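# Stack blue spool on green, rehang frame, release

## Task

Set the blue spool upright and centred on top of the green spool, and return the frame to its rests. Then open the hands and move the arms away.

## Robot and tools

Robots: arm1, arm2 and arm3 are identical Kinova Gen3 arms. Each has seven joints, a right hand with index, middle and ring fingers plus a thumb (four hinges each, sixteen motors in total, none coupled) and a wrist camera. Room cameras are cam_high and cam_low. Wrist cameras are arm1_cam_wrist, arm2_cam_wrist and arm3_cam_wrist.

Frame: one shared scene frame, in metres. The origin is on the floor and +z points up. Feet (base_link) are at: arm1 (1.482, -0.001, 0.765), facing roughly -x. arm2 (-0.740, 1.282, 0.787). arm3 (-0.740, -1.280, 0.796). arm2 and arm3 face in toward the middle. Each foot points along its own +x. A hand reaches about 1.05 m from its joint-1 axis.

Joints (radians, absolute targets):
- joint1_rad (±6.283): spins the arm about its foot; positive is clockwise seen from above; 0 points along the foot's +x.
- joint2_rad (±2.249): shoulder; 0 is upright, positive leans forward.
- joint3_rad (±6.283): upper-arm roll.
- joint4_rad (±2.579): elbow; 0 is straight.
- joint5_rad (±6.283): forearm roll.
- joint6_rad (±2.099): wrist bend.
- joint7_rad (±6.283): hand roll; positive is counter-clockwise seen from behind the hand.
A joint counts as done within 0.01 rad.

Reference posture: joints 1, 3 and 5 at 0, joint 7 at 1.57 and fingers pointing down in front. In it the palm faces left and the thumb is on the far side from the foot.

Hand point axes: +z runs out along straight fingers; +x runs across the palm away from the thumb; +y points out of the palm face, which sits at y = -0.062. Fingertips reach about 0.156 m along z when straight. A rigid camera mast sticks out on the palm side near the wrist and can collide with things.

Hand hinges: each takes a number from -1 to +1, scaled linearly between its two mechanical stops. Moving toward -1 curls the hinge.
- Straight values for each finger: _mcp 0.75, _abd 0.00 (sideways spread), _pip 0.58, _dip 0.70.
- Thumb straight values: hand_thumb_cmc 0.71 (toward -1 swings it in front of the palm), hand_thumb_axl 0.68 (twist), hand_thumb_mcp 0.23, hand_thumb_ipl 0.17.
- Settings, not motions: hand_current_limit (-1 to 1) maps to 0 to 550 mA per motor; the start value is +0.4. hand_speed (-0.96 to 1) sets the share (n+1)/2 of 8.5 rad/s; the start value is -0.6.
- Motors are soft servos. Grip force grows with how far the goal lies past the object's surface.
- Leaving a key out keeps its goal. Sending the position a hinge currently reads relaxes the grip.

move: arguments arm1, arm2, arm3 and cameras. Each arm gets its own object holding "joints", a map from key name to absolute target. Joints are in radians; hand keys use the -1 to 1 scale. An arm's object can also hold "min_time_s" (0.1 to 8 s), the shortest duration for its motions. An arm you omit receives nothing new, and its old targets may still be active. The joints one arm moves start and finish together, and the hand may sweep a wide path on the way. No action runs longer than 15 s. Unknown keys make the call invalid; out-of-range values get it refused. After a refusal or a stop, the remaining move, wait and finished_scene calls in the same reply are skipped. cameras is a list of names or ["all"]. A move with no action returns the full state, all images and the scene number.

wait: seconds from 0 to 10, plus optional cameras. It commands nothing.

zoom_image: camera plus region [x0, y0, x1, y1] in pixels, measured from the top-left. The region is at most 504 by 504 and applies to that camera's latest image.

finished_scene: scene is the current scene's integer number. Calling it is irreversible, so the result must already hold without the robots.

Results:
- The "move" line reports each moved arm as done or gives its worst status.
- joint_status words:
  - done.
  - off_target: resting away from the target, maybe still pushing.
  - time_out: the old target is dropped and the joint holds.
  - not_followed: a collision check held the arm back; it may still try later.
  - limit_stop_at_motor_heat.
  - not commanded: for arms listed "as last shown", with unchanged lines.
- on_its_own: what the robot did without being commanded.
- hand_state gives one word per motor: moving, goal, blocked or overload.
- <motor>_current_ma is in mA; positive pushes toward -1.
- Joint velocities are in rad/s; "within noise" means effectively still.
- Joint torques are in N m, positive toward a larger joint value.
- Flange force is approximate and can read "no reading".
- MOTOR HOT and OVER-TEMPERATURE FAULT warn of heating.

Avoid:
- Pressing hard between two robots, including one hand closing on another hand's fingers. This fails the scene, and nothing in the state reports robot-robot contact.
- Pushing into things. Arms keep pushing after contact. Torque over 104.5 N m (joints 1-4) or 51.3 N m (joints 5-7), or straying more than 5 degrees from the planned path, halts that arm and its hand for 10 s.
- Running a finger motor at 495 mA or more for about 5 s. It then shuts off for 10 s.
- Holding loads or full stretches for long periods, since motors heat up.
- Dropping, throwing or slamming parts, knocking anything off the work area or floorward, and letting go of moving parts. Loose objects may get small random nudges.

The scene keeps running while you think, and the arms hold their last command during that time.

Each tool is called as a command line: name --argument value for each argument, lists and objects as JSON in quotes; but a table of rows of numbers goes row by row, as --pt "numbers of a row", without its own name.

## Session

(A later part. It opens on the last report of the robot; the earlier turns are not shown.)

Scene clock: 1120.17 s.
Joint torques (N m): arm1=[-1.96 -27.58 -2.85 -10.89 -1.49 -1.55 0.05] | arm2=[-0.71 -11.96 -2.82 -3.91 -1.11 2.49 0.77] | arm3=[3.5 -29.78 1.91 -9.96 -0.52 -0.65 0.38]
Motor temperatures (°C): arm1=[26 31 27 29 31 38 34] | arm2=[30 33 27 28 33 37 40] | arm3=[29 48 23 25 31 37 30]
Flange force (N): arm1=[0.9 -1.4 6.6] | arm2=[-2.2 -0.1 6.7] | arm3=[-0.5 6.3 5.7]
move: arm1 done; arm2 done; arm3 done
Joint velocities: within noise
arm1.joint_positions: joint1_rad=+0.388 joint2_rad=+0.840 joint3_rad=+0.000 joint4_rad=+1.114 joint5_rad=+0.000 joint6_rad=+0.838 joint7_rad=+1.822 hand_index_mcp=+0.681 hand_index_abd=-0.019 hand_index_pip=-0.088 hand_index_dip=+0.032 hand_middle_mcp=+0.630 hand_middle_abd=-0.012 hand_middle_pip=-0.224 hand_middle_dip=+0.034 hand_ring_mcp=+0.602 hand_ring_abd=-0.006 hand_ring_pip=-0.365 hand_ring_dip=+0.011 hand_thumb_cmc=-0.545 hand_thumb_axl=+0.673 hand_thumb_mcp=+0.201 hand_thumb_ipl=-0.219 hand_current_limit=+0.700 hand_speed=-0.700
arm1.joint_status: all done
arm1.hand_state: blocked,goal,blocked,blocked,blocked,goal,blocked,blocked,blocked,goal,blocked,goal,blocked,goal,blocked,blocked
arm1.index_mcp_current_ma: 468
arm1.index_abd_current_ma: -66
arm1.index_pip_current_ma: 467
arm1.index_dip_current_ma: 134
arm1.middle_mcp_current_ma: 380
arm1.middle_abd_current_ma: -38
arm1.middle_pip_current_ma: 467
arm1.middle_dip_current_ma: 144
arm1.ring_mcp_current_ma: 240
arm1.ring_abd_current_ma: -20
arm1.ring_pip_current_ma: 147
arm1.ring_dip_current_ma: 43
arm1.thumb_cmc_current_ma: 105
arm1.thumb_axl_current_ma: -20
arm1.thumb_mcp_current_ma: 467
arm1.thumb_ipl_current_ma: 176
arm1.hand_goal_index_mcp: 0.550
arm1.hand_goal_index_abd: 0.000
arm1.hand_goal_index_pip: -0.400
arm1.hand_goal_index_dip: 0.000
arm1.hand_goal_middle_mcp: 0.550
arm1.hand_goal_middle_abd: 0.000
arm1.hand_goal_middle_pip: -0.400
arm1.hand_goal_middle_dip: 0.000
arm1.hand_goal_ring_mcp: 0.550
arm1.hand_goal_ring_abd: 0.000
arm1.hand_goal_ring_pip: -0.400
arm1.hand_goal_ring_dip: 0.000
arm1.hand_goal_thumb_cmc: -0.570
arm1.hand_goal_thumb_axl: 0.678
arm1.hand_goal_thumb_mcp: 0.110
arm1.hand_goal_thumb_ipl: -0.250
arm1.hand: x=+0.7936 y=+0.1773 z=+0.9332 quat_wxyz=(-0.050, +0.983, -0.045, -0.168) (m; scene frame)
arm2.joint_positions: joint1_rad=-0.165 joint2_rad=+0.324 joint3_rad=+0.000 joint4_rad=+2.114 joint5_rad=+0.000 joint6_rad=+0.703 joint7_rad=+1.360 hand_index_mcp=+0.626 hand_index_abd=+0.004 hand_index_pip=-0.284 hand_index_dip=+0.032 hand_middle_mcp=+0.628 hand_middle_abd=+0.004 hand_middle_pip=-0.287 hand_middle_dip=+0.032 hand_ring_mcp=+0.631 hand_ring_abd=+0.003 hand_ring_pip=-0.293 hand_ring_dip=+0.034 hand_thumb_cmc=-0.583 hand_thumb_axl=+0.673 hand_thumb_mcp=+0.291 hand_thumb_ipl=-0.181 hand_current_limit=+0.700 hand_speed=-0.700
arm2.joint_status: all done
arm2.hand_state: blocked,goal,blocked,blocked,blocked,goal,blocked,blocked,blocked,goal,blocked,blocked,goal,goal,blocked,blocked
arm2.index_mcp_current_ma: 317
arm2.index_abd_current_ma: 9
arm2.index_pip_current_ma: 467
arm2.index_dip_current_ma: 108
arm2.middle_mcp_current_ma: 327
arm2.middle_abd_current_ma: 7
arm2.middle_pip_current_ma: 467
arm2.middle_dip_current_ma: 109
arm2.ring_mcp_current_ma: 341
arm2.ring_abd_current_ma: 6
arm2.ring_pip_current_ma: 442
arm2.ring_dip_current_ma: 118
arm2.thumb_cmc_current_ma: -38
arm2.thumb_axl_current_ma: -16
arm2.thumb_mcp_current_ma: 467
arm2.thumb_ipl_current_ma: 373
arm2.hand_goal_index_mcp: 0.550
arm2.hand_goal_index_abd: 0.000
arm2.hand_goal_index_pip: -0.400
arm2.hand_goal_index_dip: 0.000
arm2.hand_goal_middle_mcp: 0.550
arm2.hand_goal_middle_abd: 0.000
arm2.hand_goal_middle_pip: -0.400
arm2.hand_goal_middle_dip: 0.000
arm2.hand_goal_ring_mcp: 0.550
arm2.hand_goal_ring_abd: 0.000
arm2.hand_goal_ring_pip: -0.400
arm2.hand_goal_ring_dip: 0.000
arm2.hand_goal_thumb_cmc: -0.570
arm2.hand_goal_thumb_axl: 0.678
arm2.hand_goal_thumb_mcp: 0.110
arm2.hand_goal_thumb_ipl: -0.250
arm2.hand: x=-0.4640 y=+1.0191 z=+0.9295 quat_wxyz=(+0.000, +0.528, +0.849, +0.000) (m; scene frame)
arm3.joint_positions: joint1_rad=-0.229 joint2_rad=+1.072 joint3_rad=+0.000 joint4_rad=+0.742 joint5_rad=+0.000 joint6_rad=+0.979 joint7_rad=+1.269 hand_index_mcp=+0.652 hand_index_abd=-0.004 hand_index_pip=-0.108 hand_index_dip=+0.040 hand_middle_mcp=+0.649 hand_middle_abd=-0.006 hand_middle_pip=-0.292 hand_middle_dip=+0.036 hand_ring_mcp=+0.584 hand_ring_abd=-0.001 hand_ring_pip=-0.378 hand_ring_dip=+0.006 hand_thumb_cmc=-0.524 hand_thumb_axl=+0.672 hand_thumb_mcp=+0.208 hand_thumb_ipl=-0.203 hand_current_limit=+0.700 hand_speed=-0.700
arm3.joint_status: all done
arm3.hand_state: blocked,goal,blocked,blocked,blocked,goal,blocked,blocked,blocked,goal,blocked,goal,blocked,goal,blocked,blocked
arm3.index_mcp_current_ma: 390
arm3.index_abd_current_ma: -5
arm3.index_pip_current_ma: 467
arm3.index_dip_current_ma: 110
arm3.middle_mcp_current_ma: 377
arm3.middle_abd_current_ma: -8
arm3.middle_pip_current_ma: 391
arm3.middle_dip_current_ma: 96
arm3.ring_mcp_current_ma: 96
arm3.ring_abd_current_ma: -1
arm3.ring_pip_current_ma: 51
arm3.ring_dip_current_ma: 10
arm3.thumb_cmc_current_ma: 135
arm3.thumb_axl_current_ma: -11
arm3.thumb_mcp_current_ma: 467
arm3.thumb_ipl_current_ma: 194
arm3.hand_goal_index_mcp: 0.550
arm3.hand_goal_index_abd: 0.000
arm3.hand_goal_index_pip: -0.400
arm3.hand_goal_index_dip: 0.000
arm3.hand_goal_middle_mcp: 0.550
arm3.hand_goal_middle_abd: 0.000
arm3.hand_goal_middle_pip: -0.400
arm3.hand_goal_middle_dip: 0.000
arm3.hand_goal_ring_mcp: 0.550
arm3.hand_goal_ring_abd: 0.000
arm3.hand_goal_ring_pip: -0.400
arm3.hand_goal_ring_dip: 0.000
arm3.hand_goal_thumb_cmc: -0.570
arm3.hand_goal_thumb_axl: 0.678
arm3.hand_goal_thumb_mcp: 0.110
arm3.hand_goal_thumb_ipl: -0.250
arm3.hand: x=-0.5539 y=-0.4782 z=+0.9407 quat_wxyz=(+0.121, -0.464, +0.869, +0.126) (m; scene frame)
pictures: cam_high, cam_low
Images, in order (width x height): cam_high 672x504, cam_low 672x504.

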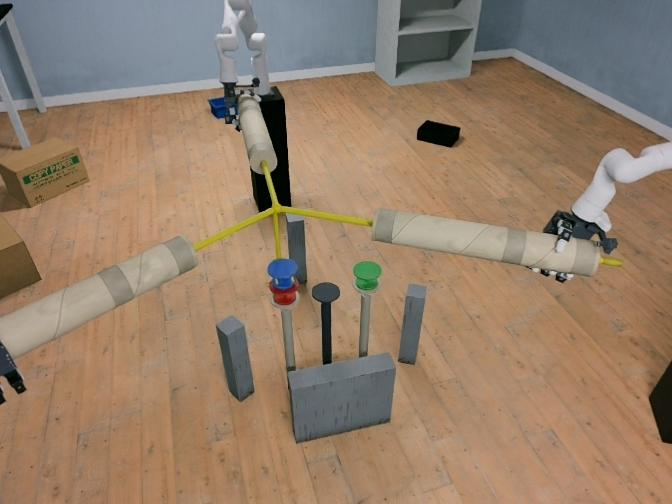

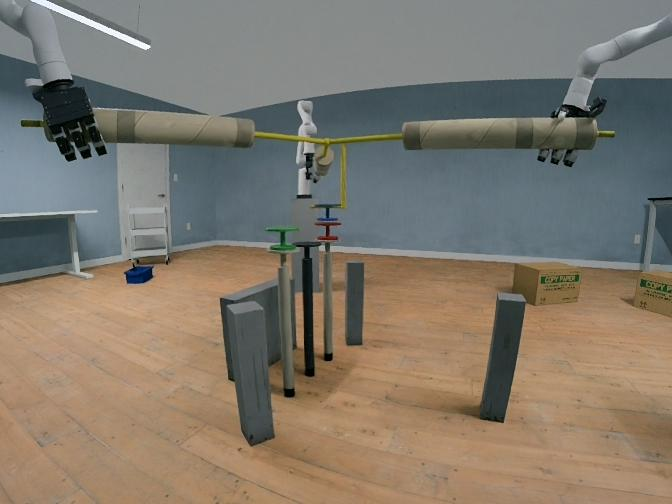

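move --arm1 '{"joints":{"joint2_rad":0.8126,"joint4_rad":1.0687,"joint6_rad":0.9112},"min_time_s":3}' --arm2 '{"joints":{"joint2_rad":0.2644,"joint4_rad":2.0686,"joint6_rad":0.8086},"min_time_s":3}' --arm3 '{"joints":{"joint2_rad":1.0489,"joint4_rad":0.6941,"joint6_rad":1.0495},"min_time_s":3}'

move --arm1 '{"joints":{"joint1_rad":0.2745,"joint2_rad":0.7653,"joint4_rad":1.1741,"joint6_rad":0.8531,"joint7_rad":1.7085},"min_time_s":4.5}' --arm2 '{"joints":{"joint1_rad":-0.0295,"joint2_rad":0.3932,"joint4_rad":1.8654,"joint6_rad":0.8830,"joint7_rad":1.4961},"min_time_s":4.5}' --arm3 '{"joints":{"joint1_rad":-0.2037,"joint2_rad":0.8261,"joint4_rad":1.1667,"joint6_rad":0.7997,"joint7_rad":1.2938},"min_time_s":4.5}' --cameras '["cam_high","cam_low"]'

move --arm1 '{"joints":{"joint1_rad":0.1563,"joint2_rad":0.7426,"joint4_rad":1.2308,"joint6_rad":0.8191,"joint7_rad":1.5903},"min_time_s":4.5}' --arm2 '{"joints":{"joint1_rad":0.0674,"joint2_rad":0.5320,"joint4_rad":1.6237,"joint6_rad":0.9859,"joint7_rad":1.5930},"min_time_s":4.5}' --arm3 '{"joints":{"joint1_rad":-0.1722,"joint2_rad":0.6594,"joint4_rad":1.5031,"joint6_rad":0.6301,"joint7_rad":1.3253},"min_time_s":4.5}' --cameras '["cam_high","cam_low"]'

zoom_image --camera "cam_low" --region '[250, 170, 390, 250]'

Scene clock: 1188.83 s.
Joint torques (N m): arm1=[-2.22 -27.33 -3.05 -10.91 -1.65 -1.4 0.09] | arm2=[-0.24 -11.77 -2.29 -5.02 -1.11 2.29 0.69] | arm3=[3.46 -30.03 1.94 -10.74 -0.61 -1.01 0.21]
Motor temperatures (°C): arm1=[26 34 27 29 31 38 34] | arm2=[30 32 27 28 33 38 40] | arm3=[29 50 23 25 31 37 30]
Flange force (N): arm1=[0.2 -2.0 6.6] | arm2=[-2.0 0.6 6.8] | arm3=[1.3 5.4 5.2]
move: arm1 done; arm2 done; arm3 done
Joint velocities: within noise
arm1.joint_positions: joint1_rad=+0.388 joint2_rad=+0.813 joint3_rad=+0.000 joint4_rad=+1.069 joint5_rad=+0.000 joint6_rad=+0.911 joint7_rad=+1.822 hand_index_mcp=+0.681 hand_index_abd=-0.019 hand_index_pip=-0.088 hand_index_dip=+0.032 hand_middle_mcp=+0.630 hand_middle_abd=-0.012 hand_middle_pip=-0.224 hand_middle_dip=+0.034 hand_ring_mcp=+0.602 hand_ring_abd=-0.006 hand_ring_pip=-0.365 hand_ring_dip=+0.011 hand_thumb_cmc=-0.544 hand_thumb_axl=+0.673 hand_thumb_mcp=+0.201 hand_thumb_ipl=-0.219 hand_current_limit=+0.700 hand_speed=-0.700
arm1.joint_status: all done
arm1.hand_state: blocked,goal,blocked,blocked,blocked,goal,blocked,blocked,blocked,goal,blocked,goal,blocked,goal,blocked,blocked
arm1.index_mcp_current_ma: 468
arm1.index_abd_current_ma: -66
arm1.index_pip_current_ma: 467
arm1.index_dip_current_ma: 134
arm1.middle_mcp_current_ma: 382
arm1.middle_abd_current_ma: -38
arm1.middle_pip_current_ma: 468
arm1.middle_dip_current_ma: 144
arm1.ring_mcp_current_ma: 240
arm1.ring_abd_current_ma: -20
arm1.ring_pip_current_ma: 147
arm1.ring_dip_current_ma: 43
arm1.thumb_cmc_current_ma: 106
arm1.thumb_axl_current_ma: -20
arm1.thumb_mcp_current_ma: 467
arm1.thumb_ipl_current_ma: 176
arm1.hand_goal_index_mcp: 0.550
arm1.hand_goal_index_abd: 0.000
arm1.hand_goal_index_pip: -0.400
arm1.hand_goal_index_dip: 0.000
arm1.hand_goal_middle_mcp: 0.550
arm1.hand_goal_middle_abd: 0.000
arm1.hand_goal_middle_pip: -0.400
arm1.hand_goal_middle_dip: 0.000
arm1.hand_goal_ring_mcp: 0.550
arm1.hand_goal_ring_abd: 0.000
arm1.hand_goal_ring_pip: -0.400
arm1.hand_goal_ring_dip: 0.000
arm1.hand_goal_thumb_cmc: -0.570
arm1.hand_goal_thumb_axl: 0.678
arm1.hand_goal_thumb_mcp: 0.110
arm1.hand_goal_thumb_ipl: -0.250
arm1.hand: x=+0.7938 y=+0.1773 z=+0.9633 quat_wxyz=(-0.050, +0.983, -0.045, -0.168) (m; scene frame)
arm2.joint_positions: joint1_rad=-0.165 joint2_rad=+0.264 joint3_rad=+0.000 joint4_rad=+2.069 joint5_rad=+0.000 joint6_rad=+0.809 joint7_rad=+1.360 hand_index_mcp=+0.626 hand_index_abd=+0.004 hand_index_pip=-0.284 hand_index_dip=+0.032 hand_middle_mcp=+0.628 hand_middle_abd=+0.004 hand_middle_pip=-0.287 hand_middle_dip=+0.032 hand_ring_mcp=+0.631 hand_ring_abd=+0.003 hand_ring_pip=-0.293 hand_ring_dip=+0.034 hand_thumb_cmc=-0.583 hand_thumb_axl=+0.673 hand_thumb_mcp=+0.291 hand_thumb_ipl=-0.181 hand_current_limit=+0.700 hand_speed=-0.700
arm2.joint_status: all done
arm2.hand_state: blocked,goal,blocked,blocked,blocked,goal,blocked,blocked,blocked,goal,blocked,blocked,goal,goal,blocked,blocked
arm2.index_mcp_current_ma: 317
arm2.index_abd_current_ma: 9
arm2.index_pip_current_ma: 468
arm2.index_dip_current_ma: 108
arm2.middle_mcp_current_ma: 327
arm2.middle_abd_current_ma: 7
arm2.middle_pip_current_ma: 467
arm2.middle_dip_current_ma: 109
arm2.ring_mcp_current_ma: 341
arm2.ring_abd_current_ma: 6
arm2.ring_pip_current_ma: 442
arm2.ring_dip_current_ma: 118
arm2.thumb_cmc_current_ma: -39
arm2.thumb_axl_current_ma: -16
arm2.thumb_mcp_current_ma: 467
arm2.thumb_ipl_current_ma: 373
arm2.hand_goal_index_mcp: 0.550
arm2.hand_goal_index_abd: 0.000
arm2.hand_goal_index_pip: -0.400
arm2.hand_goal_index_dip: 0.000
arm2.hand_goal_middle_mcp: 0.550
arm2.hand_goal_middle_abd: 0.000
arm2.hand_goal_middle_pip: -0.400
arm2.hand_goal_middle_dip: 0.000
arm2.hand_goal_ring_mcp: 0.550
arm2.hand_goal_ring_abd: 0.000
arm2.hand_goal_ring_pip: -0.400
arm2.hand_goal_ring_dip: 0.000
arm2.hand_goal_thumb_cmc: -0.570
arm2.hand_goal_thumb_axl: 0.678
arm2.hand_goal_thumb_mcp: 0.110
arm2.hand_goal_thumb_ipl: -0.250
arm2.hand: x=-0.4639 y=+1.0190 z=+0.9594 quat_wxyz=(+0.000, +0.528, +0.849, +0.000) (m; scene frame)
arm3.joint_positions: joint1_rad=-0.229 joint2_rad=+1.049 joint3_rad=+0.000 joint4_rad=+0.694 joint5_rad=+0.000 joint6_rad=+1.049 joint7_rad=+1.269 hand_index_mcp=+0.652 hand_index_abd=-0.004 hand_index_pip=-0.108 hand_index_dip=+0.040 hand_middle_mcp=+0.649 hand_middle_abd=-0.006 hand_middle_pip=-0.292 hand_middle_dip=+0.036 hand_ring_mcp=+0.584 hand_ring_abd=-0.001 hand_ring_pip=-0.378 hand_ring_dip=+0.006 hand_thumb_cmc=-0.524 hand_thumb_axl=+0.672 hand_thumb_mcp=+0.208 hand_thumb_ipl=-0.203 hand_current_limit=+0.700 hand_speed=-0.700
arm3.joint_status: all done
arm3.hand_state: blocked,goal,blocked,blocked,blocked,goal,blocked,blocked,blocked,goal,blocked,goal,blocked,goal,blocked,blocked
arm3.index_mcp_current_ma: 390
arm3.index_abd_current_ma: -5
arm3.index_pip_current_ma: 467
arm3.index_dip_current_ma: 110
arm3.middle_mcp_current_ma: 377
arm3.middle_abd_current_ma: -8
arm3.middle_pip_current_ma: 391
arm3.middle_dip_current_ma: 96
arm3.ring_mcp_current_ma: 96
arm3.ring_abd_current_ma: -1
arm3.ring_pip_current_ma: 51
arm3.ring_dip_current_ma: 10
arm3.thumb_cmc_current_ma: 135
arm3.thumb_axl_current_ma: -12
arm3.thumb_mcp_current_ma: 467
arm3.thumb_ipl_current_ma: 194
arm3.hand_goal_index_mcp: 0.550
arm3.hand_goal_index_abd: 0.000
arm3.hand_goal_index_pip: -0.400
arm3.hand_goal_index_dip: 0.000
arm3.hand_goal_middle_mcp: 0.550
arm3.hand_goal_middle_abd: 0.000
arm3.hand_goal_middle_pip: -0.400
arm3.hand_goal_middle_dip: 0.000
arm3.hand_goal_ring_mcp: 0.550
arm3.hand_goal_ring_abd: 0.000
arm3.hand_goal_ring_pip: -0.400
arm3.hand_goal_ring_dip: 0.000
arm3.hand_goal_thumb_cmc: -0.570
arm3.hand_goal_thumb_axl: 0.678
arm3.hand_goal_thumb_mcp: 0.110
arm3.hand_goal_thumb_ipl: -0.250
arm3.hand: x=-0.5538 y=-0.4783 z=+0.9708 quat_wxyz=(+0.121, -0.464, +0.869, +0.126) (m; scene frame)
pictures: none

Scene clock: 1193.67 s.
Joint torques (N m): arm1=[-0.23 -25.9 -1.2 -8.93 -0.39 -0.25 0.48] | arm2=[-0.15 -14.49 -2.08 -4.84 -0.96 2.81 0.67] | arm3=[0.36 -26.26 0.18 -8 -0.92 0.11 0.74]
Motor temperatures (°C): arm1=[26 34 27 29 31 38 34] | arm2=[30 32 27 28 33 38 40] | arm3=[29 50 23 25 31 37 30]
Flange force (N): arm1=[-4.6 0.4 7.8] | arm2=[-2.6 0.9 6.4] | arm3=[-5.0 3.7 7.2]
move: arm1 done; arm2 done; arm3 done
Joint velocities: within noise
arm1.joint_positions: joint1_rad=+0.275 joint2_rad=+0.765 joint3_rad=+0.000 joint4_rad=+1.174 joint5_rad=+0.000 joint6_rad=+0.853 joint7_rad=+1.708 hand_index_mcp=+0.682 hand_index_abd=-0.008 hand_index_pip=-0.088 hand_index_dip=+0.032 hand_middle_mcp=+0.630 hand_middle_abd=-0.006 hand_middle_pip=-0.228 hand_middle_dip=+0.034 hand_ring_mcp=+0.599 hand_ring_abd=-0.006 hand_ring_pip=-0.368 hand_ring_dip=+0.008 hand_thumb_cmc=-0.544 hand_thumb_axl=+0.677 hand_thumb_mcp=+0.201 hand_thumb_ipl=-0.219 hand_current_limit=+0.700 hand_speed=-0.700
arm1.joint_status: all done
arm1.hand_state: blocked,goal,blocked,blocked,blocked,goal,blocked,blocked,blocked,goal,blocked,goal,blocked,goal,blocked,blocked
arm1.index_mcp_current_ma: 467
arm1.index_abd_current_ma: -27
arm1.index_pip_current_ma: 467
arm1.index_dip_current_ma: 134
arm1.middle_mcp_current_ma: 385
arm1.middle_abd_current_ma: -20
arm1.middle_pip_current_ma: 468
arm1.middle_dip_current_ma: 144
arm1.ring_mcp_current_ma: 225
arm1.ring_abd_current_ma: -20
arm1.ring_pip_current_ma: 134
arm1.ring_dip_current_ma: 30
arm1.thumb_cmc_current_ma: 109
arm1.thumb_axl_current_ma: -6
arm1.thumb_mcp_current_ma: 468
arm1.thumb_ipl_current_ma: 176
arm1.hand_goal_index_mcp: 0.550
arm1.hand_goal_index_abd: 0.000
arm1.hand_goal_index_pip: -0.400
arm1.hand_goal_index_dip: 0.000
arm1.hand_goal_middle_mcp: 0.550
arm1.hand_goal_middle_abd: 0.000
arm1.hand_goal_middle_pip: -0.400
arm1.hand_goal_middle_dip: 0.000
arm1.hand_goal_ring_mcp: 0.550
arm1.hand_goal_ring_abd: 0.000
arm1.hand_goal_ring_pip: -0.400
arm1.hand_goal_ring_dip: 0.000
arm1.hand_goal_thumb_cmc: -0.570
arm1.hand_goal_thumb_axl: 0.678
arm1.hand_goal_thumb_mcp: 0.110
arm1.hand_goal_thumb_ipl: -0.250
arm1.hand: x=+0.7886 y=+0.0963 z=+0.9636 quat_wxyz=(-0.031, +0.983, -0.045, -0.173) (m; scene frame)
arm2.joint_positions: joint1_rad=-0.030 joint2_rad=+0.393 joint3_rad=+0.000 joint4_rad=+1.865 joint5_rad=+0.000 joint6_rad=+0.883 joint7_rad=+1.496 hand_index_mcp=+0.626 hand_index_abd=+0.004 hand_index_pip=-0.284 hand_index_dip=+0.032 hand_middle_mcp=+0.628 hand_middle_abd=+0.003 hand_middle_pip=-0.287 hand_middle_dip=+0.032 hand_ring_mcp=+0.631 hand_ring_abd=+0.003 hand_ring_pip=-0.293 hand_ring_dip=+0.035 hand_thumb_cmc=-0.584 hand_thumb_axl=+0.673 hand_thumb_mcp=+0.292 hand_thumb_ipl=-0.181 hand_current_limit=+0.700 hand_speed=-0.700
arm2.joint_status: all done
arm2.hand_state: blocked,goal,blocked,blocked,blocked,goal,blocked,blocked,blocked,goal,blocked,blocked,goal,goal,blocked,blocked
arm2.index_mcp_current_ma: 317
arm2.index_abd_current_ma: 8
arm2.index_pip_current_ma: 468
arm2.index_dip_current_ma: 108
arm2.middle_mcp_current_ma: 327
arm2.middle_abd_current_ma: 7
arm2.middle_pip_current_ma: 467
arm2.middle_dip_current_ma: 109
arm2.ring_mcp_current_ma: 341
arm2.ring_abd_current_ma: 6
arm2.ring_pip_current_ma: 442
arm2.ring_dip_current_ma: 122
arm2.thumb_cmc_current_ma: -40
arm2.thumb_axl_current_ma: -16
arm2.thumb_mcp_current_ma: 467
arm2.thumb_ipl_current_ma: 373
arm2.hand_goal_index_mcp: 0.550
arm2.hand_goal_index_abd: 0.000
arm2.hand_goal_index_pip: -0.400
arm2.hand_goal_index_dip: 0.000
arm2.hand_goal_middle_mcp: 0.550
arm2.hand_goal_middle_abd: 0.000
arm2.hand_goal_middle_pip: -0.400
arm2.hand_goal_middle_dip: 0.000
arm2.hand_goal_ring_mcp: 0.550
arm2.hand_goal_ring_abd: 0.000
arm2.hand_goal_ring_pip: -0.400
arm2.hand_goal_ring_dip: 0.000
arm2.hand_goal_thumb_cmc: -0.570
arm2.hand_goal_thumb_axl: 0.678
arm2.hand_goal_thumb_mcp: 0.110
arm2.hand_goal_thumb_ipl: -0.250
arm2.hand: x=-0.4697 y=+0.9385 z=+0.9594 quat_wxyz=(+0.000, +0.528, +0.849, +0.000) (m; scene frame)
arm3.joint_positions: joint1_rad=-0.204 joint2_rad=+0.826 joint3_rad=+0.000 joint4_rad=+1.167 joint5_rad=+0.000 joint6_rad=+0.800 joint7_rad=+1.294 hand_index_mcp=+0.654 hand_index_abd=-0.001 hand_index_pip=-0.113 hand_index_dip=+0.044 hand_middle_mcp=+0.649 hand_middle_abd=-0.006 hand_middle_pip=-0.292 hand_middle_dip=+0.036 hand_ring_mcp=+0.584 hand_ring_abd=-0.001 hand_ring_pip=-0.378 hand_ring_dip=+0.006 hand_thumb_cmc=-0.519 hand_thumb_axl=+0.676 hand_thumb_mcp=+0.206 hand_thumb_ipl=-0.221 hand_current_limit=+0.700 hand_speed=-0.700
arm3.joint_status: all done
arm3.hand_state: blocked,goal,blocked,blocked,blocked,goal,blocked,blocked,blocked,goal,blocked,goal,blocked,goal,blocked,blocked
arm3.index_mcp_current_ma: 400
arm3.index_abd_current_ma: -1
arm3.index_pip_current_ma: 467
arm3.index_dip_current_ma: 124
arm3.middle_mcp_current_ma: 377
arm3.middle_abd_current_ma: -8
arm3.middle_pip_current_ma: 388
arm3.middle_dip_current_ma: 96
arm3.ring_mcp_current_ma: 94
arm3.ring_abd_current_ma: -1
arm3.ring_pip_current_ma: 51
arm3.ring_dip_current_ma: 11
arm3.thumb_cmc_current_ma: 154
arm3.thumb_axl_current_ma: -4
arm3.thumb_mcp_current_ma: 466
arm3.thumb_ipl_current_ma: 108
arm3.hand_goal_index_mcp: 0.550
arm3.hand_goal_index_abd: 0.000
arm3.hand_goal_index_pip: -0.400
arm3.hand_goal_index_dip: 0.000
arm3.hand_goal_middle_mcp: 0.550
arm3.hand_goal_middle_abd: 0.000
arm3.hand_goal_middle_pip: -0.400
arm3.hand_goal_middle_dip: 0.000
arm3.hand_goal_ring_mcp: 0.550
arm3.hand_goal_ring_abd: 0.000
arm3.hand_goal_ring_pip: -0.400
arm3.hand_goal_ring_dip: 0.000
arm3.hand_goal_thumb_cmc: -0.570
arm3.hand_goal_thumb_axl: 0.678
arm3.hand_goal_thumb_mcp: 0.110
arm3.hand_goal_thumb_ipl: -0.250
arm3.hand: x=-0.5596 y=-0.5589 z=+0.9706 quat_wxyz=(+0.124, -0.464, +0.869, +0.122) (m; scene frame)
pictures: cam_high, cam_low
Images, in order (width x height): cam_high 672x504, cam_low 672x504.

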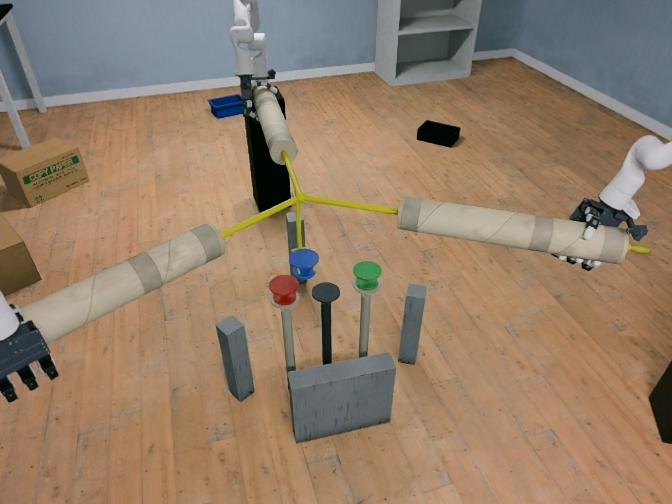

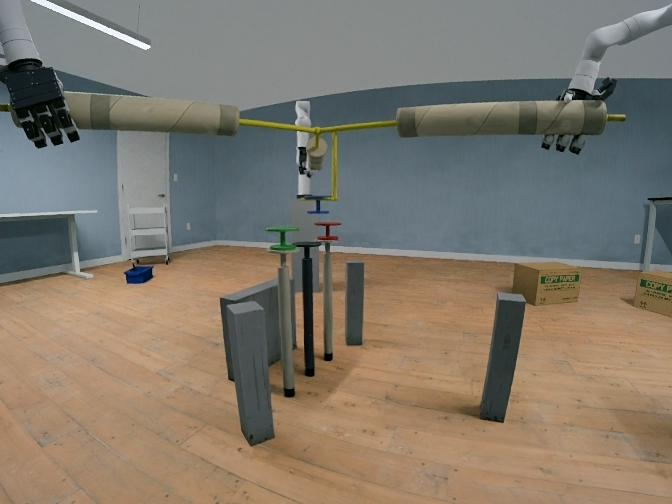

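Scene clock: 1198.50 s.
Joint torques (N m): arm1=[-0.38 -25.51 -1.35 -8.73 -0.46 -0.26 0.53] | arm2=[0.29 -17.67 -1.57 -5.82 -0.87 2.65 0.65] | arm3=[0.29 -23.15 -0.18 -7.11 -0.82 -0.07 0.75]
Motor temperatures (°C): arm1=[26 34 27 29 31 38 34] | arm2=[30 31 27 28 33 38 40] | arm3=[29 50 23 25 31 37 30]
Flange force (N): arm1=[-4.7 0.9 8.0] | arm2=[-1.5 1.7 6.0] | arm3=[-4.8 4.0 7.6]
move: arm1 done; arm2 done; arm3 done
Joint velocities: within noise
arm1.joint_positions: joint1_rad=+0.156 joint2_rad=+0.743 joint3_rad=+0.000 joint4_rad=+1.231 joint5_rad=+0.000 joint6_rad=+0.819 joint7_rad=+1.590 hand_index_mcp=+0.684 hand_index_abd=-0.007 hand_index_pip=-0.096 hand_index_dip=+0.032 hand_middle_mcp=+0.634 hand_middle_abd=-0.006 hand_middle_pip=-0.238 hand_middle_dip=+0.033 hand_ring_mcp=+0.596 hand_ring_abd=-0.006 hand_ring_pip=-0.372 hand_ring_dip=+0.008 hand_thumb_cmc=-0.537 hand_thumb_axl=+0.677 hand_thumb_mcp=+0.201 hand_thumb_ipl=-0.217 hand_current_limit=+0.700 hand_speed=-0.700
arm1.joint_status: all done
arm1.hand_state: blocked,goal,blocked,blocked,blocked,goal,blocked,blocked,blocked,goal,blocked,goal,blocked,goal,blocked,blocked
arm1.index_mcp_current_ma: 467
arm1.index_abd_current_ma: -21
arm1.index_pip_current_ma: 467
arm1.index_dip_current_ma: 134
arm1.middle_mcp_current_ma: 402
arm1.middle_abd_current_ma: -19
arm1.middle_pip_current_ma: 468
arm1.middle_dip_current_ma: 139
arm1.ring_mcp_current_ma: 208
arm1.ring_abd_current_ma: -20
arm1.ring_pip_current_ma: 117
arm1.ring_dip_current_ma: 29
arm1.thumb_cmc_current_ma: 141
arm1.thumb_axl_current_ma: -2
arm1.thumb_mcp_current_ma: 467
arm1.thumb_ipl_current_ma: 187
arm1.hand_goal_index_mcp: 0.550
arm1.hand_goal_index_abd: 0.000
arm1.hand_goal_index_pip: -0.400
arm1.hand_goal_index_dip: 0.000
arm1.hand_goal_middle_mcp: 0.550
arm1.hand_goal_middle_abd: 0.000
arm1.hand_goal_middle_pip: -0.400
arm1.hand_goal_middle_dip: 0.000
arm1.hand_goal_ring_mcp: 0.550
arm1.hand_goal_ring_abd: 0.000
arm1.hand_goal_ring_pip: -0.400
arm1.hand_goal_ring_dip: 0.000
arm1.hand_goal_thumb_cmc: -0.570
arm1.hand_goal_thumb_axl: 0.678
arm1.hand_goal_thumb_mcp: 0.110
arm1.hand_goal_thumb_ipl: -0.250
arm1.hand: x=+0.7836 y=+0.0155 z=+0.9638 quat_wxyz=(-0.011, +0.983, -0.045, -0.176) (m; scene frame)
arm2.joint_positions: joint1_rad=+0.067 joint2_rad=+0.532 joint3_rad=+0.000 joint4_rad=+1.624 joint5_rad=+0.000 joint6_rad=+0.986 joint7_rad=+1.593 hand_index_mcp=+0.626 hand_index_abd=+0.003 hand_index_pip=-0.284 hand_index_dip=+0.032 hand_middle_mcp=+0.628 hand_middle_abd=+0.003 hand_middle_pip=-0.287 hand_middle_dip=+0.032 hand_ring_mcp=+0.631 hand_ring_abd=+0.002 hand_ring_pip=-0.293 hand_ring_dip=+0.035 hand_thumb_cmc=-0.585 hand_thumb_axl=+0.673 hand_thumb_mcp=+0.292 hand_thumb_ipl=-0.181 hand_current_limit=+0.700 hand_speed=-0.700
arm2.joint_status: all done
arm2.hand_state: blocked,goal,blocked,blocked,blocked,goal,blocked,blocked,blocked,goal,blocked,blocked,goal,goal,blocked,blocked
arm2.index_mcp_current_ma: 317
arm2.index_abd_current_ma: 6
arm2.index_pip_current_ma: 467
arm2.index_dip_current_ma: 108
arm2.middle_mcp_current_ma: 327
arm2.middle_abd_current_ma: 5
arm2.middle_pip_current_ma: 467
arm2.middle_dip_current_ma: 109
arm2.ring_mcp_current_ma: 341
arm2.ring_abd_current_ma: 4
arm2.ring_pip_current_ma: 442
arm2.ring_dip_current_ma: 122
arm2.thumb_cmc_current_ma: -46
arm2.thumb_axl_current_ma: -16
arm2.thumb_mcp_current_ma: 468
arm2.thumb_ipl_current_ma: 373
arm2.hand_goal_index_mcp: 0.550
arm2.hand_goal_index_abd: 0.000
arm2.hand_goal_index_pip: -0.400
arm2.hand_goal_index_dip: 0.000
arm2.hand_goal_middle_mcp: 0.550
arm2.hand_goal_middle_abd: 0.000
arm2.hand_goal_middle_pip: -0.400
arm2.hand_goal_middle_dip: 0.000
arm2.hand_goal_ring_mcp: 0.550
arm2.hand_goal_ring_abd: 0.000
arm2.hand_goal_ring_pip: -0.400
arm2.hand_goal_ring_dip: 0.000
arm2.hand_goal_thumb_cmc: -0.570
arm2.hand_goal_thumb_axl: 0.678
arm2.hand_goal_thumb_mcp: 0.110
arm2.hand_goal_thumb_ipl: -0.250
arm2.hand: x=-0.4754 y=+0.8576 z=+0.9593 quat_wxyz=(+0.000, +0.528, +0.849, +0.000) (m; scene frame)
arm3.joint_positions: joint1_rad=-0.172 joint2_rad=+0.659 joint3_rad=+0.000 joint4_rad=+1.503 joint5_rad=+0.000 joint6_rad=+0.630 joint7_rad=+1.325 hand_index_mcp=+0.654 hand_index_abd=+0.001 hand_index_pip=-0.113 hand_index_dip=+0.045 hand_middle_mcp=+0.649 hand_middle_abd=-0.007 hand_middle_pip=-0.293 hand_middle_dip=+0.036 hand_ring_mcp=+0.581 hand_ring_abd=-0.001 hand_ring_pip=-0.378 hand_ring_dip=+0.006 hand_thumb_cmc=-0.515 hand_thumb_axl=+0.677 hand_thumb_mcp=+0.201 hand_thumb_ipl=-0.223 hand_current_limit=+0.700 hand_speed=-0.700
arm3.joint_status: all done
arm3.hand_state: blocked,goal,blocked,blocked,blocked,goal,blocked,blocked,blocked,goal,blocked,goal,blocked,goal,blocked,blocked
arm3.index_mcp_current_ma: 402
arm3.index_abd_current_ma: 1
arm3.index_pip_current_ma: 467
arm3.index_dip_current_ma: 127
arm3.middle_mcp_current_ma: 377
arm3.middle_abd_current_ma: -9
arm3.middle_pip_current_ma: 387
arm3.middle_dip_current_ma: 96
arm3.ring_mcp_current_ma: 83
arm3.ring_abd_current_ma: -1
arm3.ring_pip_current_ma: 50
arm3.ring_dip_current_ma: 10
arm3.thumb_cmc_current_ma: 169
arm3.thumb_axl_current_ma: -1
arm3.thumb_mcp_current_ma: 437
arm3.thumb_ipl_current_ma: 97
arm3.hand_goal_index_mcp: 0.550
arm3.hand_goal_index_abd: 0.000
arm3.hand_goal_index_pip: -0.400
arm3.hand_goal_index_dip: 0.000
arm3.hand_goal_middle_mcp: 0.550
arm3.hand_goal_middle_abd: 0.000
arm3.hand_goal_middle_pip: -0.400
arm3.hand_goal_middle_dip: 0.000
arm3.hand_goal_ring_mcp: 0.550
arm3.hand_goal_ring_abd: 0.000
arm3.hand_goal_ring_pip: -0.400
arm3.hand_goal_ring_dip: 0.000
arm3.hand_goal_thumb_cmc: -0.570
arm3.hand_goal_thumb_axl: 0.678
arm3.hand_goal_thumb_mcp: 0.110
arm3.hand_goal_thumb_ipl: -0.250
arm3.hand: x=-0.5651 y=-0.6396 z=+0.9703 quat_wxyz=(+0.128, -0.464, +0.869, +0.118) (m; scene frame)
pictures: cam_high, cam_low
Images, in order (width x height): cam_high 672x504, cam_low 672x504.

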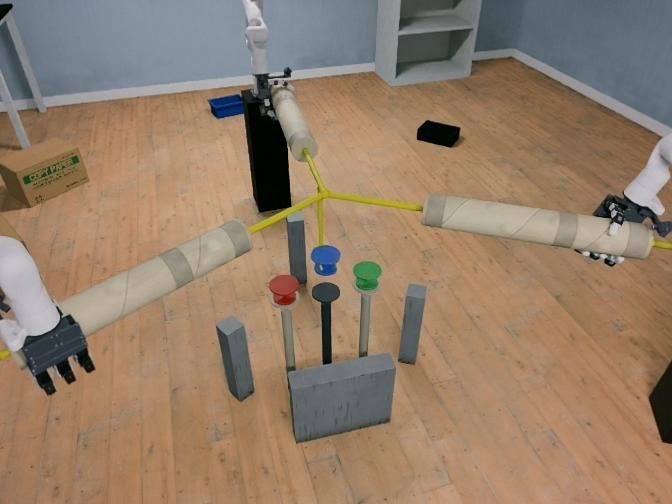

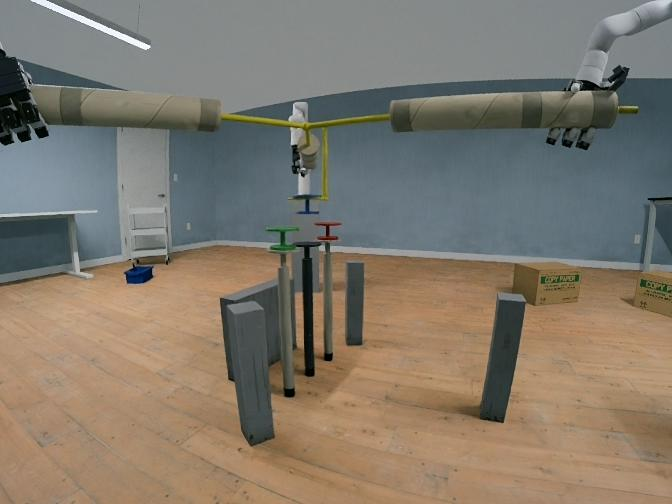

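Scaled by 3.600 from the camera's 672x504 image, which has a finer 960x720 frame.

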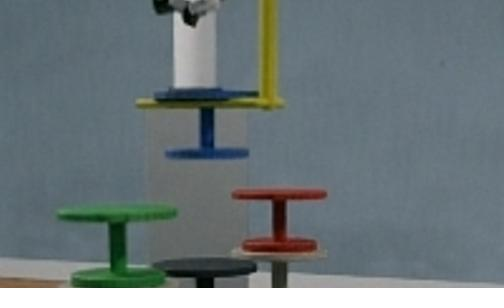

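move --arm1 '{"joints":{"joint1_rad":0.0364,"joint2_rad":0.7426,"joint4_rad":1.2420,"joint6_rad":0.8079,"joint7_rad":1.4704},"min_time_s":4.5}' --arm2 '{"joints":{"joint1_rad":0.1391,"joint2_rad":0.6857,"joint4_rad":1.3341,"joint6_rad":1.1217,"joint7_rad":1.6647},"min_time_s":4.5}' --arm3 '{"joints":{"joint1_rad":-0.1318,"joint2_rad":0.5130,"joint4_rad":1.7815,"joint6_rad":0.4981,"joint7_rad":1.3657},"min_time_s":4.5}' --cameras '["cam_high","cam_low"]'

move --arm1 '{"joints":{"joint1_rad":-0.0818,"joint2_rad":0.7648,"joint4_rad":1.2086,"joint6_rad":0.8191,"joint7_rad":1.3522},"min_time_s":4.5}' --arm2 '{"joints":{"joint1_rad":0.1936,"joint2_rad":0.8711,"joint4_rad":0.9632,"joint6_rad":1.3073,"joint7_rad":1.7192},"min_time_s":4.5}' --arm3 '{"joints":{"joint1_rad":-0.0783,"joint2_rad":0.3754,"joint4_rad":2.0230,"joint6_rad":0.3941,"joint7_rad":1.4192},"min_time_s":4.5}' --cameras '["cam_high","cam_low"]'

zoom_image --camera "cam_high" --region '[320, 210, 420, 310]'

zoom_image --camera "cam_low" --region '[240, 180, 340, 260]'

Scene clock: 1221.53 s.
Joint torques (N m): arm1=[-0.42 -25.51 -1.36 -8.47 -0.39 -0.16 0.61] | arm2=[0.56 -20.94 -1.32 -6.85 -0.94 2.64 0.49] | arm3=[-0.17 -19.69 -0.56 -5.78 -0.76 0.12 0.81]
Motor temperatures (°C): arm1=[26 35 27 29 31 38 34] | arm2=[30 31 27 28 33 38 40] | arm3=[29 49 23 25 31 37 30]
Flange force (N): arm1=[-5.4 1.5 8.4] | arm2=[0.0 1.9 6.1] | arm3=[-5.4 3.7 8.0]
move: arm1 done; arm2 done; arm3 done
Joint velocities: within noise
arm1.joint_positions: joint1_rad=+0.036 joint2_rad=+0.743 joint3_rad=+0.000 joint4_rad=+1.242 joint5_rad=+0.000 joint6_rad=+0.808 joint7_rad=+1.470 hand_index_mcp=+0.686 hand_index_abd=-0.007 hand_index_pip=-0.103 hand_index_dip=+0.032 hand_middle_mcp=+0.637 hand_middle_abd=-0.007 hand_middle_pip=-0.243 hand_middle_dip=+0.033 hand_ring_mcp=+0.593 hand_ring_abd=-0.006 hand_ring_pip=-0.372 hand_ring_dip=+0.008 hand_thumb_cmc=-0.531 hand_thumb_axl=+0.678 hand_thumb_mcp=+0.201 hand_thumb_ipl=-0.216 hand_current_limit=+0.700 hand_speed=-0.700
arm1.joint_status: all done
arm1.hand_state: blocked,goal,blocked,blocked,blocked,goal,blocked,blocked,blocked,goal,blocked,goal,blocked,goal,blocked,blocked
arm1.index_mcp_current_ma: 468
arm1.index_abd_current_ma: -21
arm1.index_pip_current_ma: 468
arm1.index_dip_current_ma: 134
arm1.middle_mcp_current_ma: 419
arm1.middle_abd_current_ma: -22
arm1.middle_pip_current_ma: 468
arm1.middle_dip_current_ma: 138
arm1.ring_mcp_current_ma: 197
arm1.ring_abd_current_ma: -20
arm1.ring_pip_current_ma: 117
arm1.ring_dip_current_ma: 29
arm1.thumb_cmc_current_ma: 168
arm1.thumb_axl_current_ma: -1
arm1.thumb_mcp_current_ma: 467
arm1.thumb_ipl_current_ma: 195
arm1.hand_goal_index_mcp: 0.550
arm1.hand_goal_index_abd: 0.000
arm1.hand_goal_index_pip: -0.400
arm1.hand_goal_index_dip: 0.000
arm1.hand_goal_middle_mcp: 0.550
arm1.hand_goal_middle_abd: 0.000
arm1.hand_goal_middle_pip: -0.400
arm1.hand_goal_middle_dip: 0.000
arm1.hand_goal_ring_mcp: 0.550
arm1.hand_goal_ring_abd: 0.000
arm1.hand_goal_ring_pip: -0.400
arm1.hand_goal_ring_dip: 0.000
arm1.hand_goal_thumb_cmc: -0.570
arm1.hand_goal_thumb_axl: 0.678
arm1.hand_goal_thumb_mcp: 0.110
arm1.hand_goal_thumb_ipl: -0.250
arm1.hand: x=+0.7785 y=-0.0652 z=+0.9641 quat_wxyz=(+0.010, +0.983, -0.045, -0.176) (m; scene frame)
arm2.joint_positions: joint1_rad=+0.139 joint2_rad=+0.686 joint3_rad=+0.000 joint4_rad=+1.334 joint5_rad=+0.000 joint6_rad=+1.122 joint7_rad=+1.665 hand_index_mcp=+0.626 hand_index_abd=+0.003 hand_index_pip=-0.284 hand_index_dip=+0.032 hand_middle_mcp=+0.628 hand_middle_abd=+0.002 hand_middle_pip=-0.287 hand_middle_dip=+0.032 hand_ring_mcp=+0.632 hand_ring_abd=+0.002 hand_ring_pip=-0.293 hand_ring_dip=+0.035 hand_thumb_cmc=-0.587 hand_thumb_axl=+0.673 hand_thumb_mcp=+0.292 hand_thumb_ipl=-0.181 hand_current_limit=+0.700 hand_speed=-0.700
arm2.joint_status: all done
arm2.hand_state: blocked,goal,blocked,blocked,blocked,goal,blocked,blocked,blocked,goal,blocked,blocked,goal,goal,blocked,blocked
arm2.index_mcp_current_ma: 317
arm2.index_abd_current_ma: 5
arm2.index_pip_current_ma: 468
arm2.index_dip_current_ma: 108
arm2.middle_mcp_current_ma: 327
arm2.middle_abd_current_ma: 4
arm2.middle_pip_current_ma: 468
arm2.middle_dip_current_ma: 109
arm2.ring_mcp_current_ma: 347
arm2.ring_abd_current_ma: 3
arm2.ring_pip_current_ma: 442
arm2.ring_dip_current_ma: 122
arm2.thumb_cmc_current_ma: -51
arm2.thumb_axl_current_ma: -16
arm2.thumb_mcp_current_ma: 468
arm2.thumb_ipl_current_ma: 373
arm2.hand_goal_index_mcp: 0.550
arm2.hand_goal_index_abd: 0.000
arm2.hand_goal_index_pip: -0.400
arm2.hand_goal_index_dip: 0.000
arm2.hand_goal_middle_mcp: 0.550
arm2.hand_goal_middle_abd: 0.000
arm2.hand_goal_middle_pip: -0.400
arm2.hand_goal_middle_dip: 0.000
arm2.hand_goal_ring_mcp: 0.550
arm2.hand_goal_ring_abd: 0.000
arm2.hand_goal_ring_pip: -0.400
arm2.hand_goal_ring_dip: 0.000
arm2.hand_goal_thumb_cmc: -0.570
arm2.hand_goal_thumb_axl: 0.678
arm2.hand_goal_thumb_mcp: 0.110
arm2.hand_goal_thumb_ipl: -0.250
arm2.hand: x=-0.4811 y=+0.7767 z=+0.9594 quat_wxyz=(+0.000, +0.528, +0.849, +0.000) (m; scene frame)
arm3.joint_positions: joint1_rad=-0.132 joint2_rad=+0.513 joint3_rad=+0.000 joint4_rad=+1.781 joint5_rad=+0.000 joint6_rad=+0.498 joint7_rad=+1.366 hand_index_mcp=+0.654 hand_index_abd=-0.001 hand_index_pip=-0.113 hand_index_dip=+0.045 hand_middle_mcp=+0.649 hand_middle_abd=-0.006 hand_middle_pip=-0.295 hand_middle_dip=+0.036 hand_ring_mcp=+0.577 hand_ring_abd=-0.001 hand_ring_pip=-0.380 hand_ring_dip=+0.006 hand_thumb_cmc=-0.513 hand_thumb_axl=+0.678 hand_thumb_mcp=+0.197 hand_thumb_ipl=-0.225 hand_current_limit=+0.700 hand_speed=-0.700
arm3.joint_status: all done
arm3.hand_state: blocked,goal,blocked,blocked,blocked,goal,blocked,blocked,blocked,goal,blocked,goal,blocked,goal,blocked,blocked
arm3.index_mcp_current_ma: 402
arm3.index_abd_current_ma: -1
arm3.index_pip_current_ma: 468
arm3.index_dip_current_ma: 127
arm3.middle_mcp_current_ma: 377
arm3.middle_abd_current_ma: -8
arm3.middle_pip_current_ma: 375
arm3.middle_dip_current_ma: 96
arm3.ring_mcp_current_ma: 72
arm3.ring_abd_current_ma: -1
arm3.ring_pip_current_ma: 45
arm3.ring_dip_current_ma: 10
arm3.thumb_cmc_current_ma: 176
arm3.thumb_axl_current_ma: 0
arm3.thumb_mcp_current_ma: 411
arm3.thumb_ipl_current_ma: 89
arm3.hand_goal_index_mcp: 0.550
arm3.hand_goal_index_abd: 0.000
arm3.hand_goal_index_pip: -0.400
arm3.hand_goal_index_dip: 0.000
arm3.hand_goal_middle_mcp: 0.550
arm3.hand_goal_middle_abd: 0.000
arm3.hand_goal_middle_pip: -0.400
arm3.hand_goal_middle_dip: 0.000
arm3.hand_goal_ring_mcp: 0.550
arm3.hand_goal_ring_abd: 0.000
arm3.hand_goal_ring_pip: -0.400
arm3.hand_goal_ring_dip: 0.000
arm3.hand_goal_thumb_cmc: -0.570
arm3.hand_goal_thumb_axl: 0.678
arm3.hand_goal_thumb_mcp: 0.110
arm3.hand_goal_thumb_ipl: -0.250
arm3.hand: x=-0.5708 y=-0.7203 z=+0.9703 quat_wxyz=(+0.132, -0.464, +0.869, +0.113) (m; scene frame)
pictures: cam_high, cam_low
Images, in order (width x height): cam_high 672x504, cam_low 672x504.

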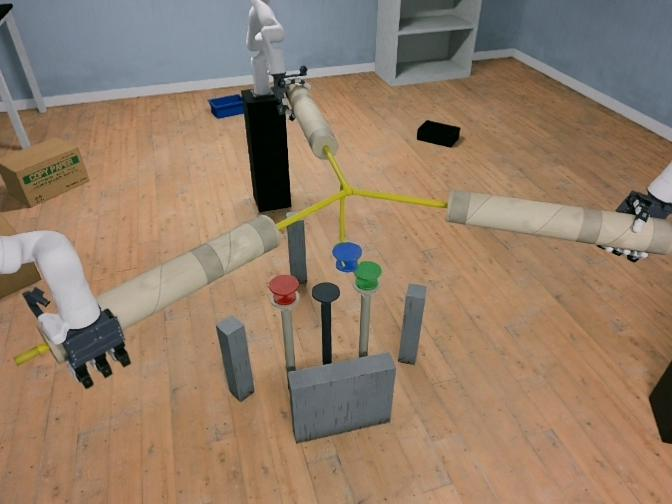

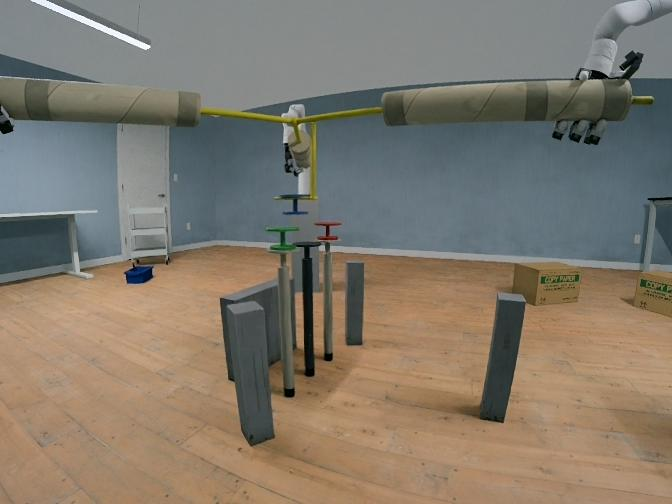

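Scene clock: 1226.37 s.
Joint torques (N m): arm1=[-0.04 -25.83 -1.09 -8.18 -0.24 0.01 0.65] | arm2=[0.49 -24.35 -1.31 -7.95 -1.1 2.5 0.52] | arm3=[0.13 -16.27 -0.48 -4.19 -0.73 0.51 0.68]
Motor temperatures (°C): arm1=[26 34 27 29 31 38 34] | arm2=[30 31 27 28 33 38 40] | arm3=[29 49 23 25 31 37 30]
Flange force (N): arm1=[-6.2 2.9 8.6] | arm2=[2.6 2.1 6.4] | arm3=[-6.7 5.0 9.0]
move: arm1 done; arm2 done; arm3 done
Joint velocities: within noise
arm1.joint_positions: joint1_rad=-0.082 joint2_rad=+0.765 joint3_rad=+0.000 joint4_rad=+1.209 joint5_rad=+0.000 joint6_rad=+0.819 joint7_rad=+1.352 hand_index_mcp=+0.688 hand_index_abd=-0.004 hand_index_pip=-0.109 hand_index_dip=+0.032 hand_middle_mcp=+0.638 hand_middle_abd=-0.006 hand_middle_pip=-0.246 hand_middle_dip=+0.033 hand_ring_mcp=+0.592 hand_ring_abd=-0.006 hand_ring_pip=-0.372 hand_ring_dip=+0.008 hand_thumb_cmc=-0.527 hand_thumb_axl=+0.679 hand_thumb_mcp=+0.201 hand_thumb_ipl=-0.213 hand_current_limit=+0.700 hand_speed=-0.700
arm1.joint_status: all done
arm1.hand_state: blocked,goal,blocked,blocked,blocked,goal,blocked,blocked,blocked,goal,blocked,goal,blocked,goal,blocked,blocked
arm1.index_mcp_current_ma: 468
arm1.index_abd_current_ma: -11
arm1.index_pip_current_ma: 468
arm1.index_dip_current_ma: 134
arm1.middle_mcp_current_ma: 422
arm1.middle_abd_current_ma: -20
arm1.middle_pip_current_ma: 468
arm1.middle_dip_current_ma: 138
arm1.ring_mcp_current_ma: 189
arm1.ring_abd_current_ma: -20
arm1.ring_pip_current_ma: 117
arm1.ring_dip_current_ma: 29
arm1.thumb_cmc_current_ma: 188
arm1.thumb_axl_current_ma: 5
arm1.thumb_mcp_current_ma: 468
arm1.thumb_ipl_current_ma: 213
arm1.hand_goal_index_mcp: 0.550
arm1.hand_goal_index_abd: 0.000
arm1.hand_goal_index_pip: -0.400
arm1.hand_goal_index_dip: 0.000
arm1.hand_goal_middle_mcp: 0.550
arm1.hand_goal_middle_abd: 0.000
arm1.hand_goal_middle_pip: -0.400
arm1.hand_goal_middle_dip: 0.000
arm1.hand_goal_ring_mcp: 0.550
arm1.hand_goal_ring_abd: 0.000
arm1.hand_goal_ring_pip: -0.400
arm1.hand_goal_ring_dip: 0.000
arm1.hand_goal_thumb_cmc: -0.570
arm1.hand_goal_thumb_axl: 0.678
arm1.hand_goal_thumb_mcp: 0.110
arm1.hand_goal_thumb_ipl: -0.250
arm1.hand: x=+0.7735 y=-0.1458 z=+0.9643 quat_wxyz=(+0.030, +0.983, -0.045, -0.173) (m; scene frame)
arm2.joint_positions: joint1_rad=+0.194 joint2_rad=+0.871 joint3_rad=+0.000 joint4_rad=+0.963 joint5_rad=+0.000 joint6_rad=+1.307 joint7_rad=+1.719 hand_index_mcp=+0.626 hand_index_abd=+0.002 hand_index_pip=-0.284 hand_index_dip=+0.032 hand_middle_mcp=+0.629 hand_middle_abd=+0.002 hand_middle_pip=-0.287 hand_middle_dip=+0.032 hand_ring_mcp=+0.634 hand_ring_abd=+0.002 hand_ring_pip=-0.293 hand_ring_dip=+0.035 hand_thumb_cmc=-0.588 hand_thumb_axl=+0.673 hand_thumb_mcp=+0.292 hand_thumb_ipl=-0.181 hand_current_limit=+0.700 hand_speed=-0.700
arm2.joint_status: all done
arm2.hand_state: blocked,goal,blocked,blocked,blocked,goal,blocked,blocked,blocked,goal,blocked,blocked,goal,goal,blocked,blocked
arm2.index_mcp_current_ma: 317
arm2.index_abd_current_ma: 5
arm2.index_pip_current_ma: 467
arm2.index_dip_current_ma: 108
arm2.middle_mcp_current_ma: 332
arm2.middle_abd_current_ma: 3
arm2.middle_pip_current_ma: 468
arm2.middle_dip_current_ma: 109
arm2.ring_mcp_current_ma: 356
arm2.ring_abd_current_ma: 3
arm2.ring_pip_current_ma: 442
arm2.ring_dip_current_ma: 122
arm2.thumb_cmc_current_ma: -57
arm2.thumb_axl_current_ma: -16
arm2.thumb_mcp_current_ma: 468
arm2.thumb_ipl_current_ma: 373
arm2.hand_goal_index_mcp: 0.550
arm2.hand_goal_index_abd: 0.000
arm2.hand_goal_index_pip: -0.400
arm2.hand_goal_index_dip: 0.000
arm2.hand_goal_middle_mcp: 0.550
arm2.hand_goal_middle_abd: 0.000
arm2.hand_goal_middle_pip: -0.400
arm2.hand_goal_middle_dip: 0.000
arm2.hand_goal_ring_mcp: 0.550
arm2.hand_goal_ring_abd: 0.000
arm2.hand_goal_ring_pip: -0.400
arm2.hand_goal_ring_dip: 0.000
arm2.hand_goal_thumb_cmc: -0.570
arm2.hand_goal_thumb_axl: 0.678
arm2.hand_goal_thumb_mcp: 0.110
arm2.hand_goal_thumb_ipl: -0.250
arm2.hand: x=-0.4867 y=+0.6959 z=+0.9592 quat_wxyz=(+0.000, +0.528, +0.849, +0.000) (m; scene frame)
arm3.joint_positions: joint1_rad=-0.078 joint2_rad=+0.375 joint3_rad=+0.000 joint4_rad=+2.023 joint5_rad=+0.000 joint6_rad=+0.394 joint7_rad=+1.419 hand_index_mcp=+0.654 hand_index_abd=-0.001 hand_index_pip=-0.115 hand_index_dip=+0.046 hand_middle_mcp=+0.649 hand_middle_abd=-0.005 hand_middle_pip=-0.302 hand_middle_dip=+0.036 hand_ring_mcp=+0.572 hand_ring_abd=-0.001 hand_ring_pip=-0.384 hand_ring_dip=+0.006 hand_thumb_cmc=-0.511 hand_thumb_axl=+0.680 hand_thumb_mcp=+0.195 hand_thumb_ipl=-0.225 hand_current_limit=+0.700 hand_speed=-0.700
arm3.joint_status: all done
arm3.hand_state: blocked,goal,blocked,blocked,blocked,goal,blocked,blocked,blocked,goal,goal,goal,blocked,goal,blocked,blocked
arm3.index_mcp_current_ma: 402
arm3.index_abd_current_ma: -1
arm3.index_pip_current_ma: 468
arm3.index_dip_current_ma: 133
arm3.middle_mcp_current_ma: 377
arm3.middle_abd_current_ma: -7
arm3.middle_pip_current_ma: 346
arm3.middle_dip_current_ma: 96
arm3.ring_mcp_current_ma: 55
arm3.ring_abd_current_ma: -1
arm3.ring_pip_current_ma: 35
arm3.ring_dip_current_ma: 9
arm3.thumb_cmc_current_ma: 182
arm3.thumb_axl_current_ma: 3
arm3.thumb_mcp_current_ma: 397
arm3.thumb_ipl_current_ma: 86
arm3.hand_goal_index_mcp: 0.550
arm3.hand_goal_index_abd: 0.000
arm3.hand_goal_index_pip: -0.400
arm3.hand_goal_index_dip: 0.000
arm3.hand_goal_middle_mcp: 0.550
arm3.hand_goal_middle_abd: 0.000
arm3.hand_goal_middle_pip: -0.400
arm3.hand_goal_middle_dip: 0.000
arm3.hand_goal_ring_mcp: 0.550
arm3.hand_goal_ring_abd: 0.000
arm3.hand_goal_ring_pip: -0.400
arm3.hand_goal_ring_dip: 0.000
arm3.hand_goal_thumb_cmc: -0.570
arm3.hand_goal_thumb_axl: 0.678
arm3.hand_goal_thumb_mcp: 0.110
arm3.hand_goal_thumb_ipl: -0.250
arm3.hand: x=-0.5764 y=-0.8009 z=+0.9703 quat_wxyz=(+0.138, -0.464, +0.869, +0.106) (m; scene frame)
pictures: cam_high, cam_low
Images, in order (width x height): cam_high 672x504, cam_low 672x504.

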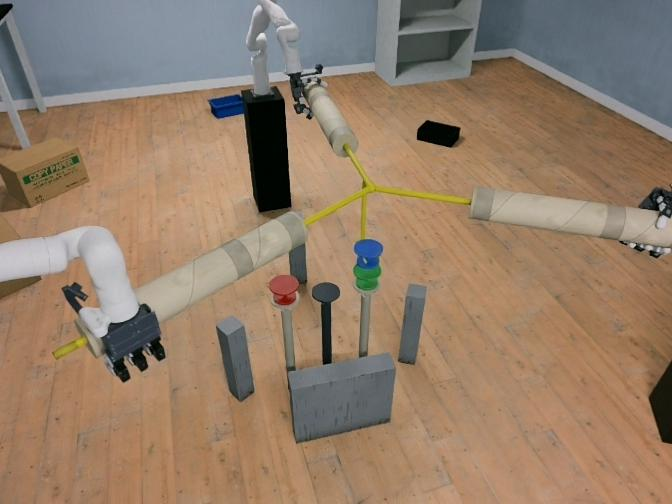

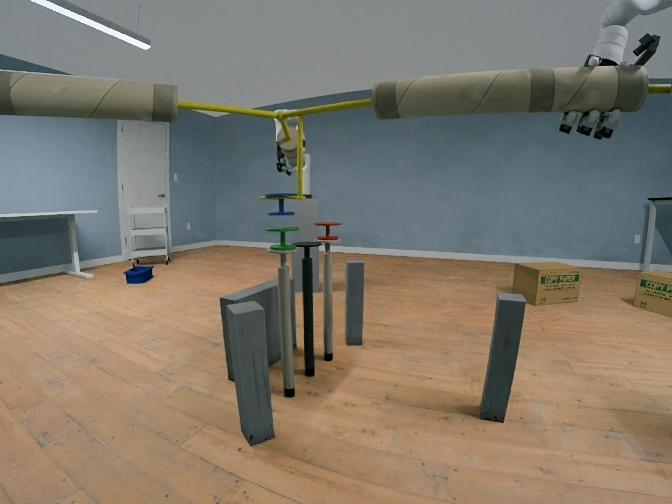

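Scaled by 5.040 from the camera's 672x504 image, which has a finer 960x720 frame.

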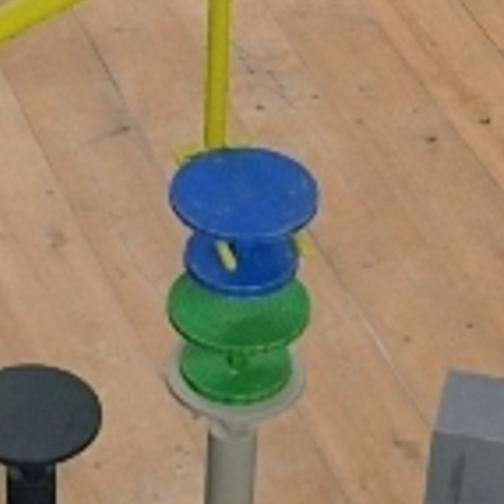

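Scaled by 5.040 from the camera's 672x504 image, which has a finer 960x720 frame.

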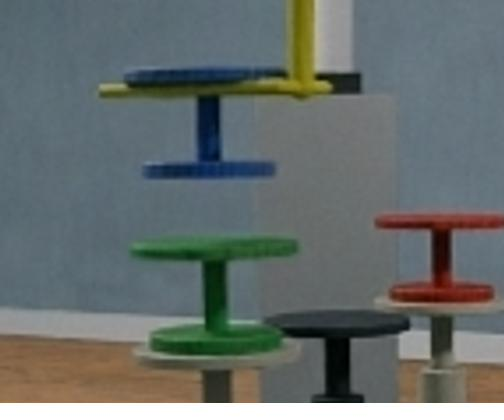

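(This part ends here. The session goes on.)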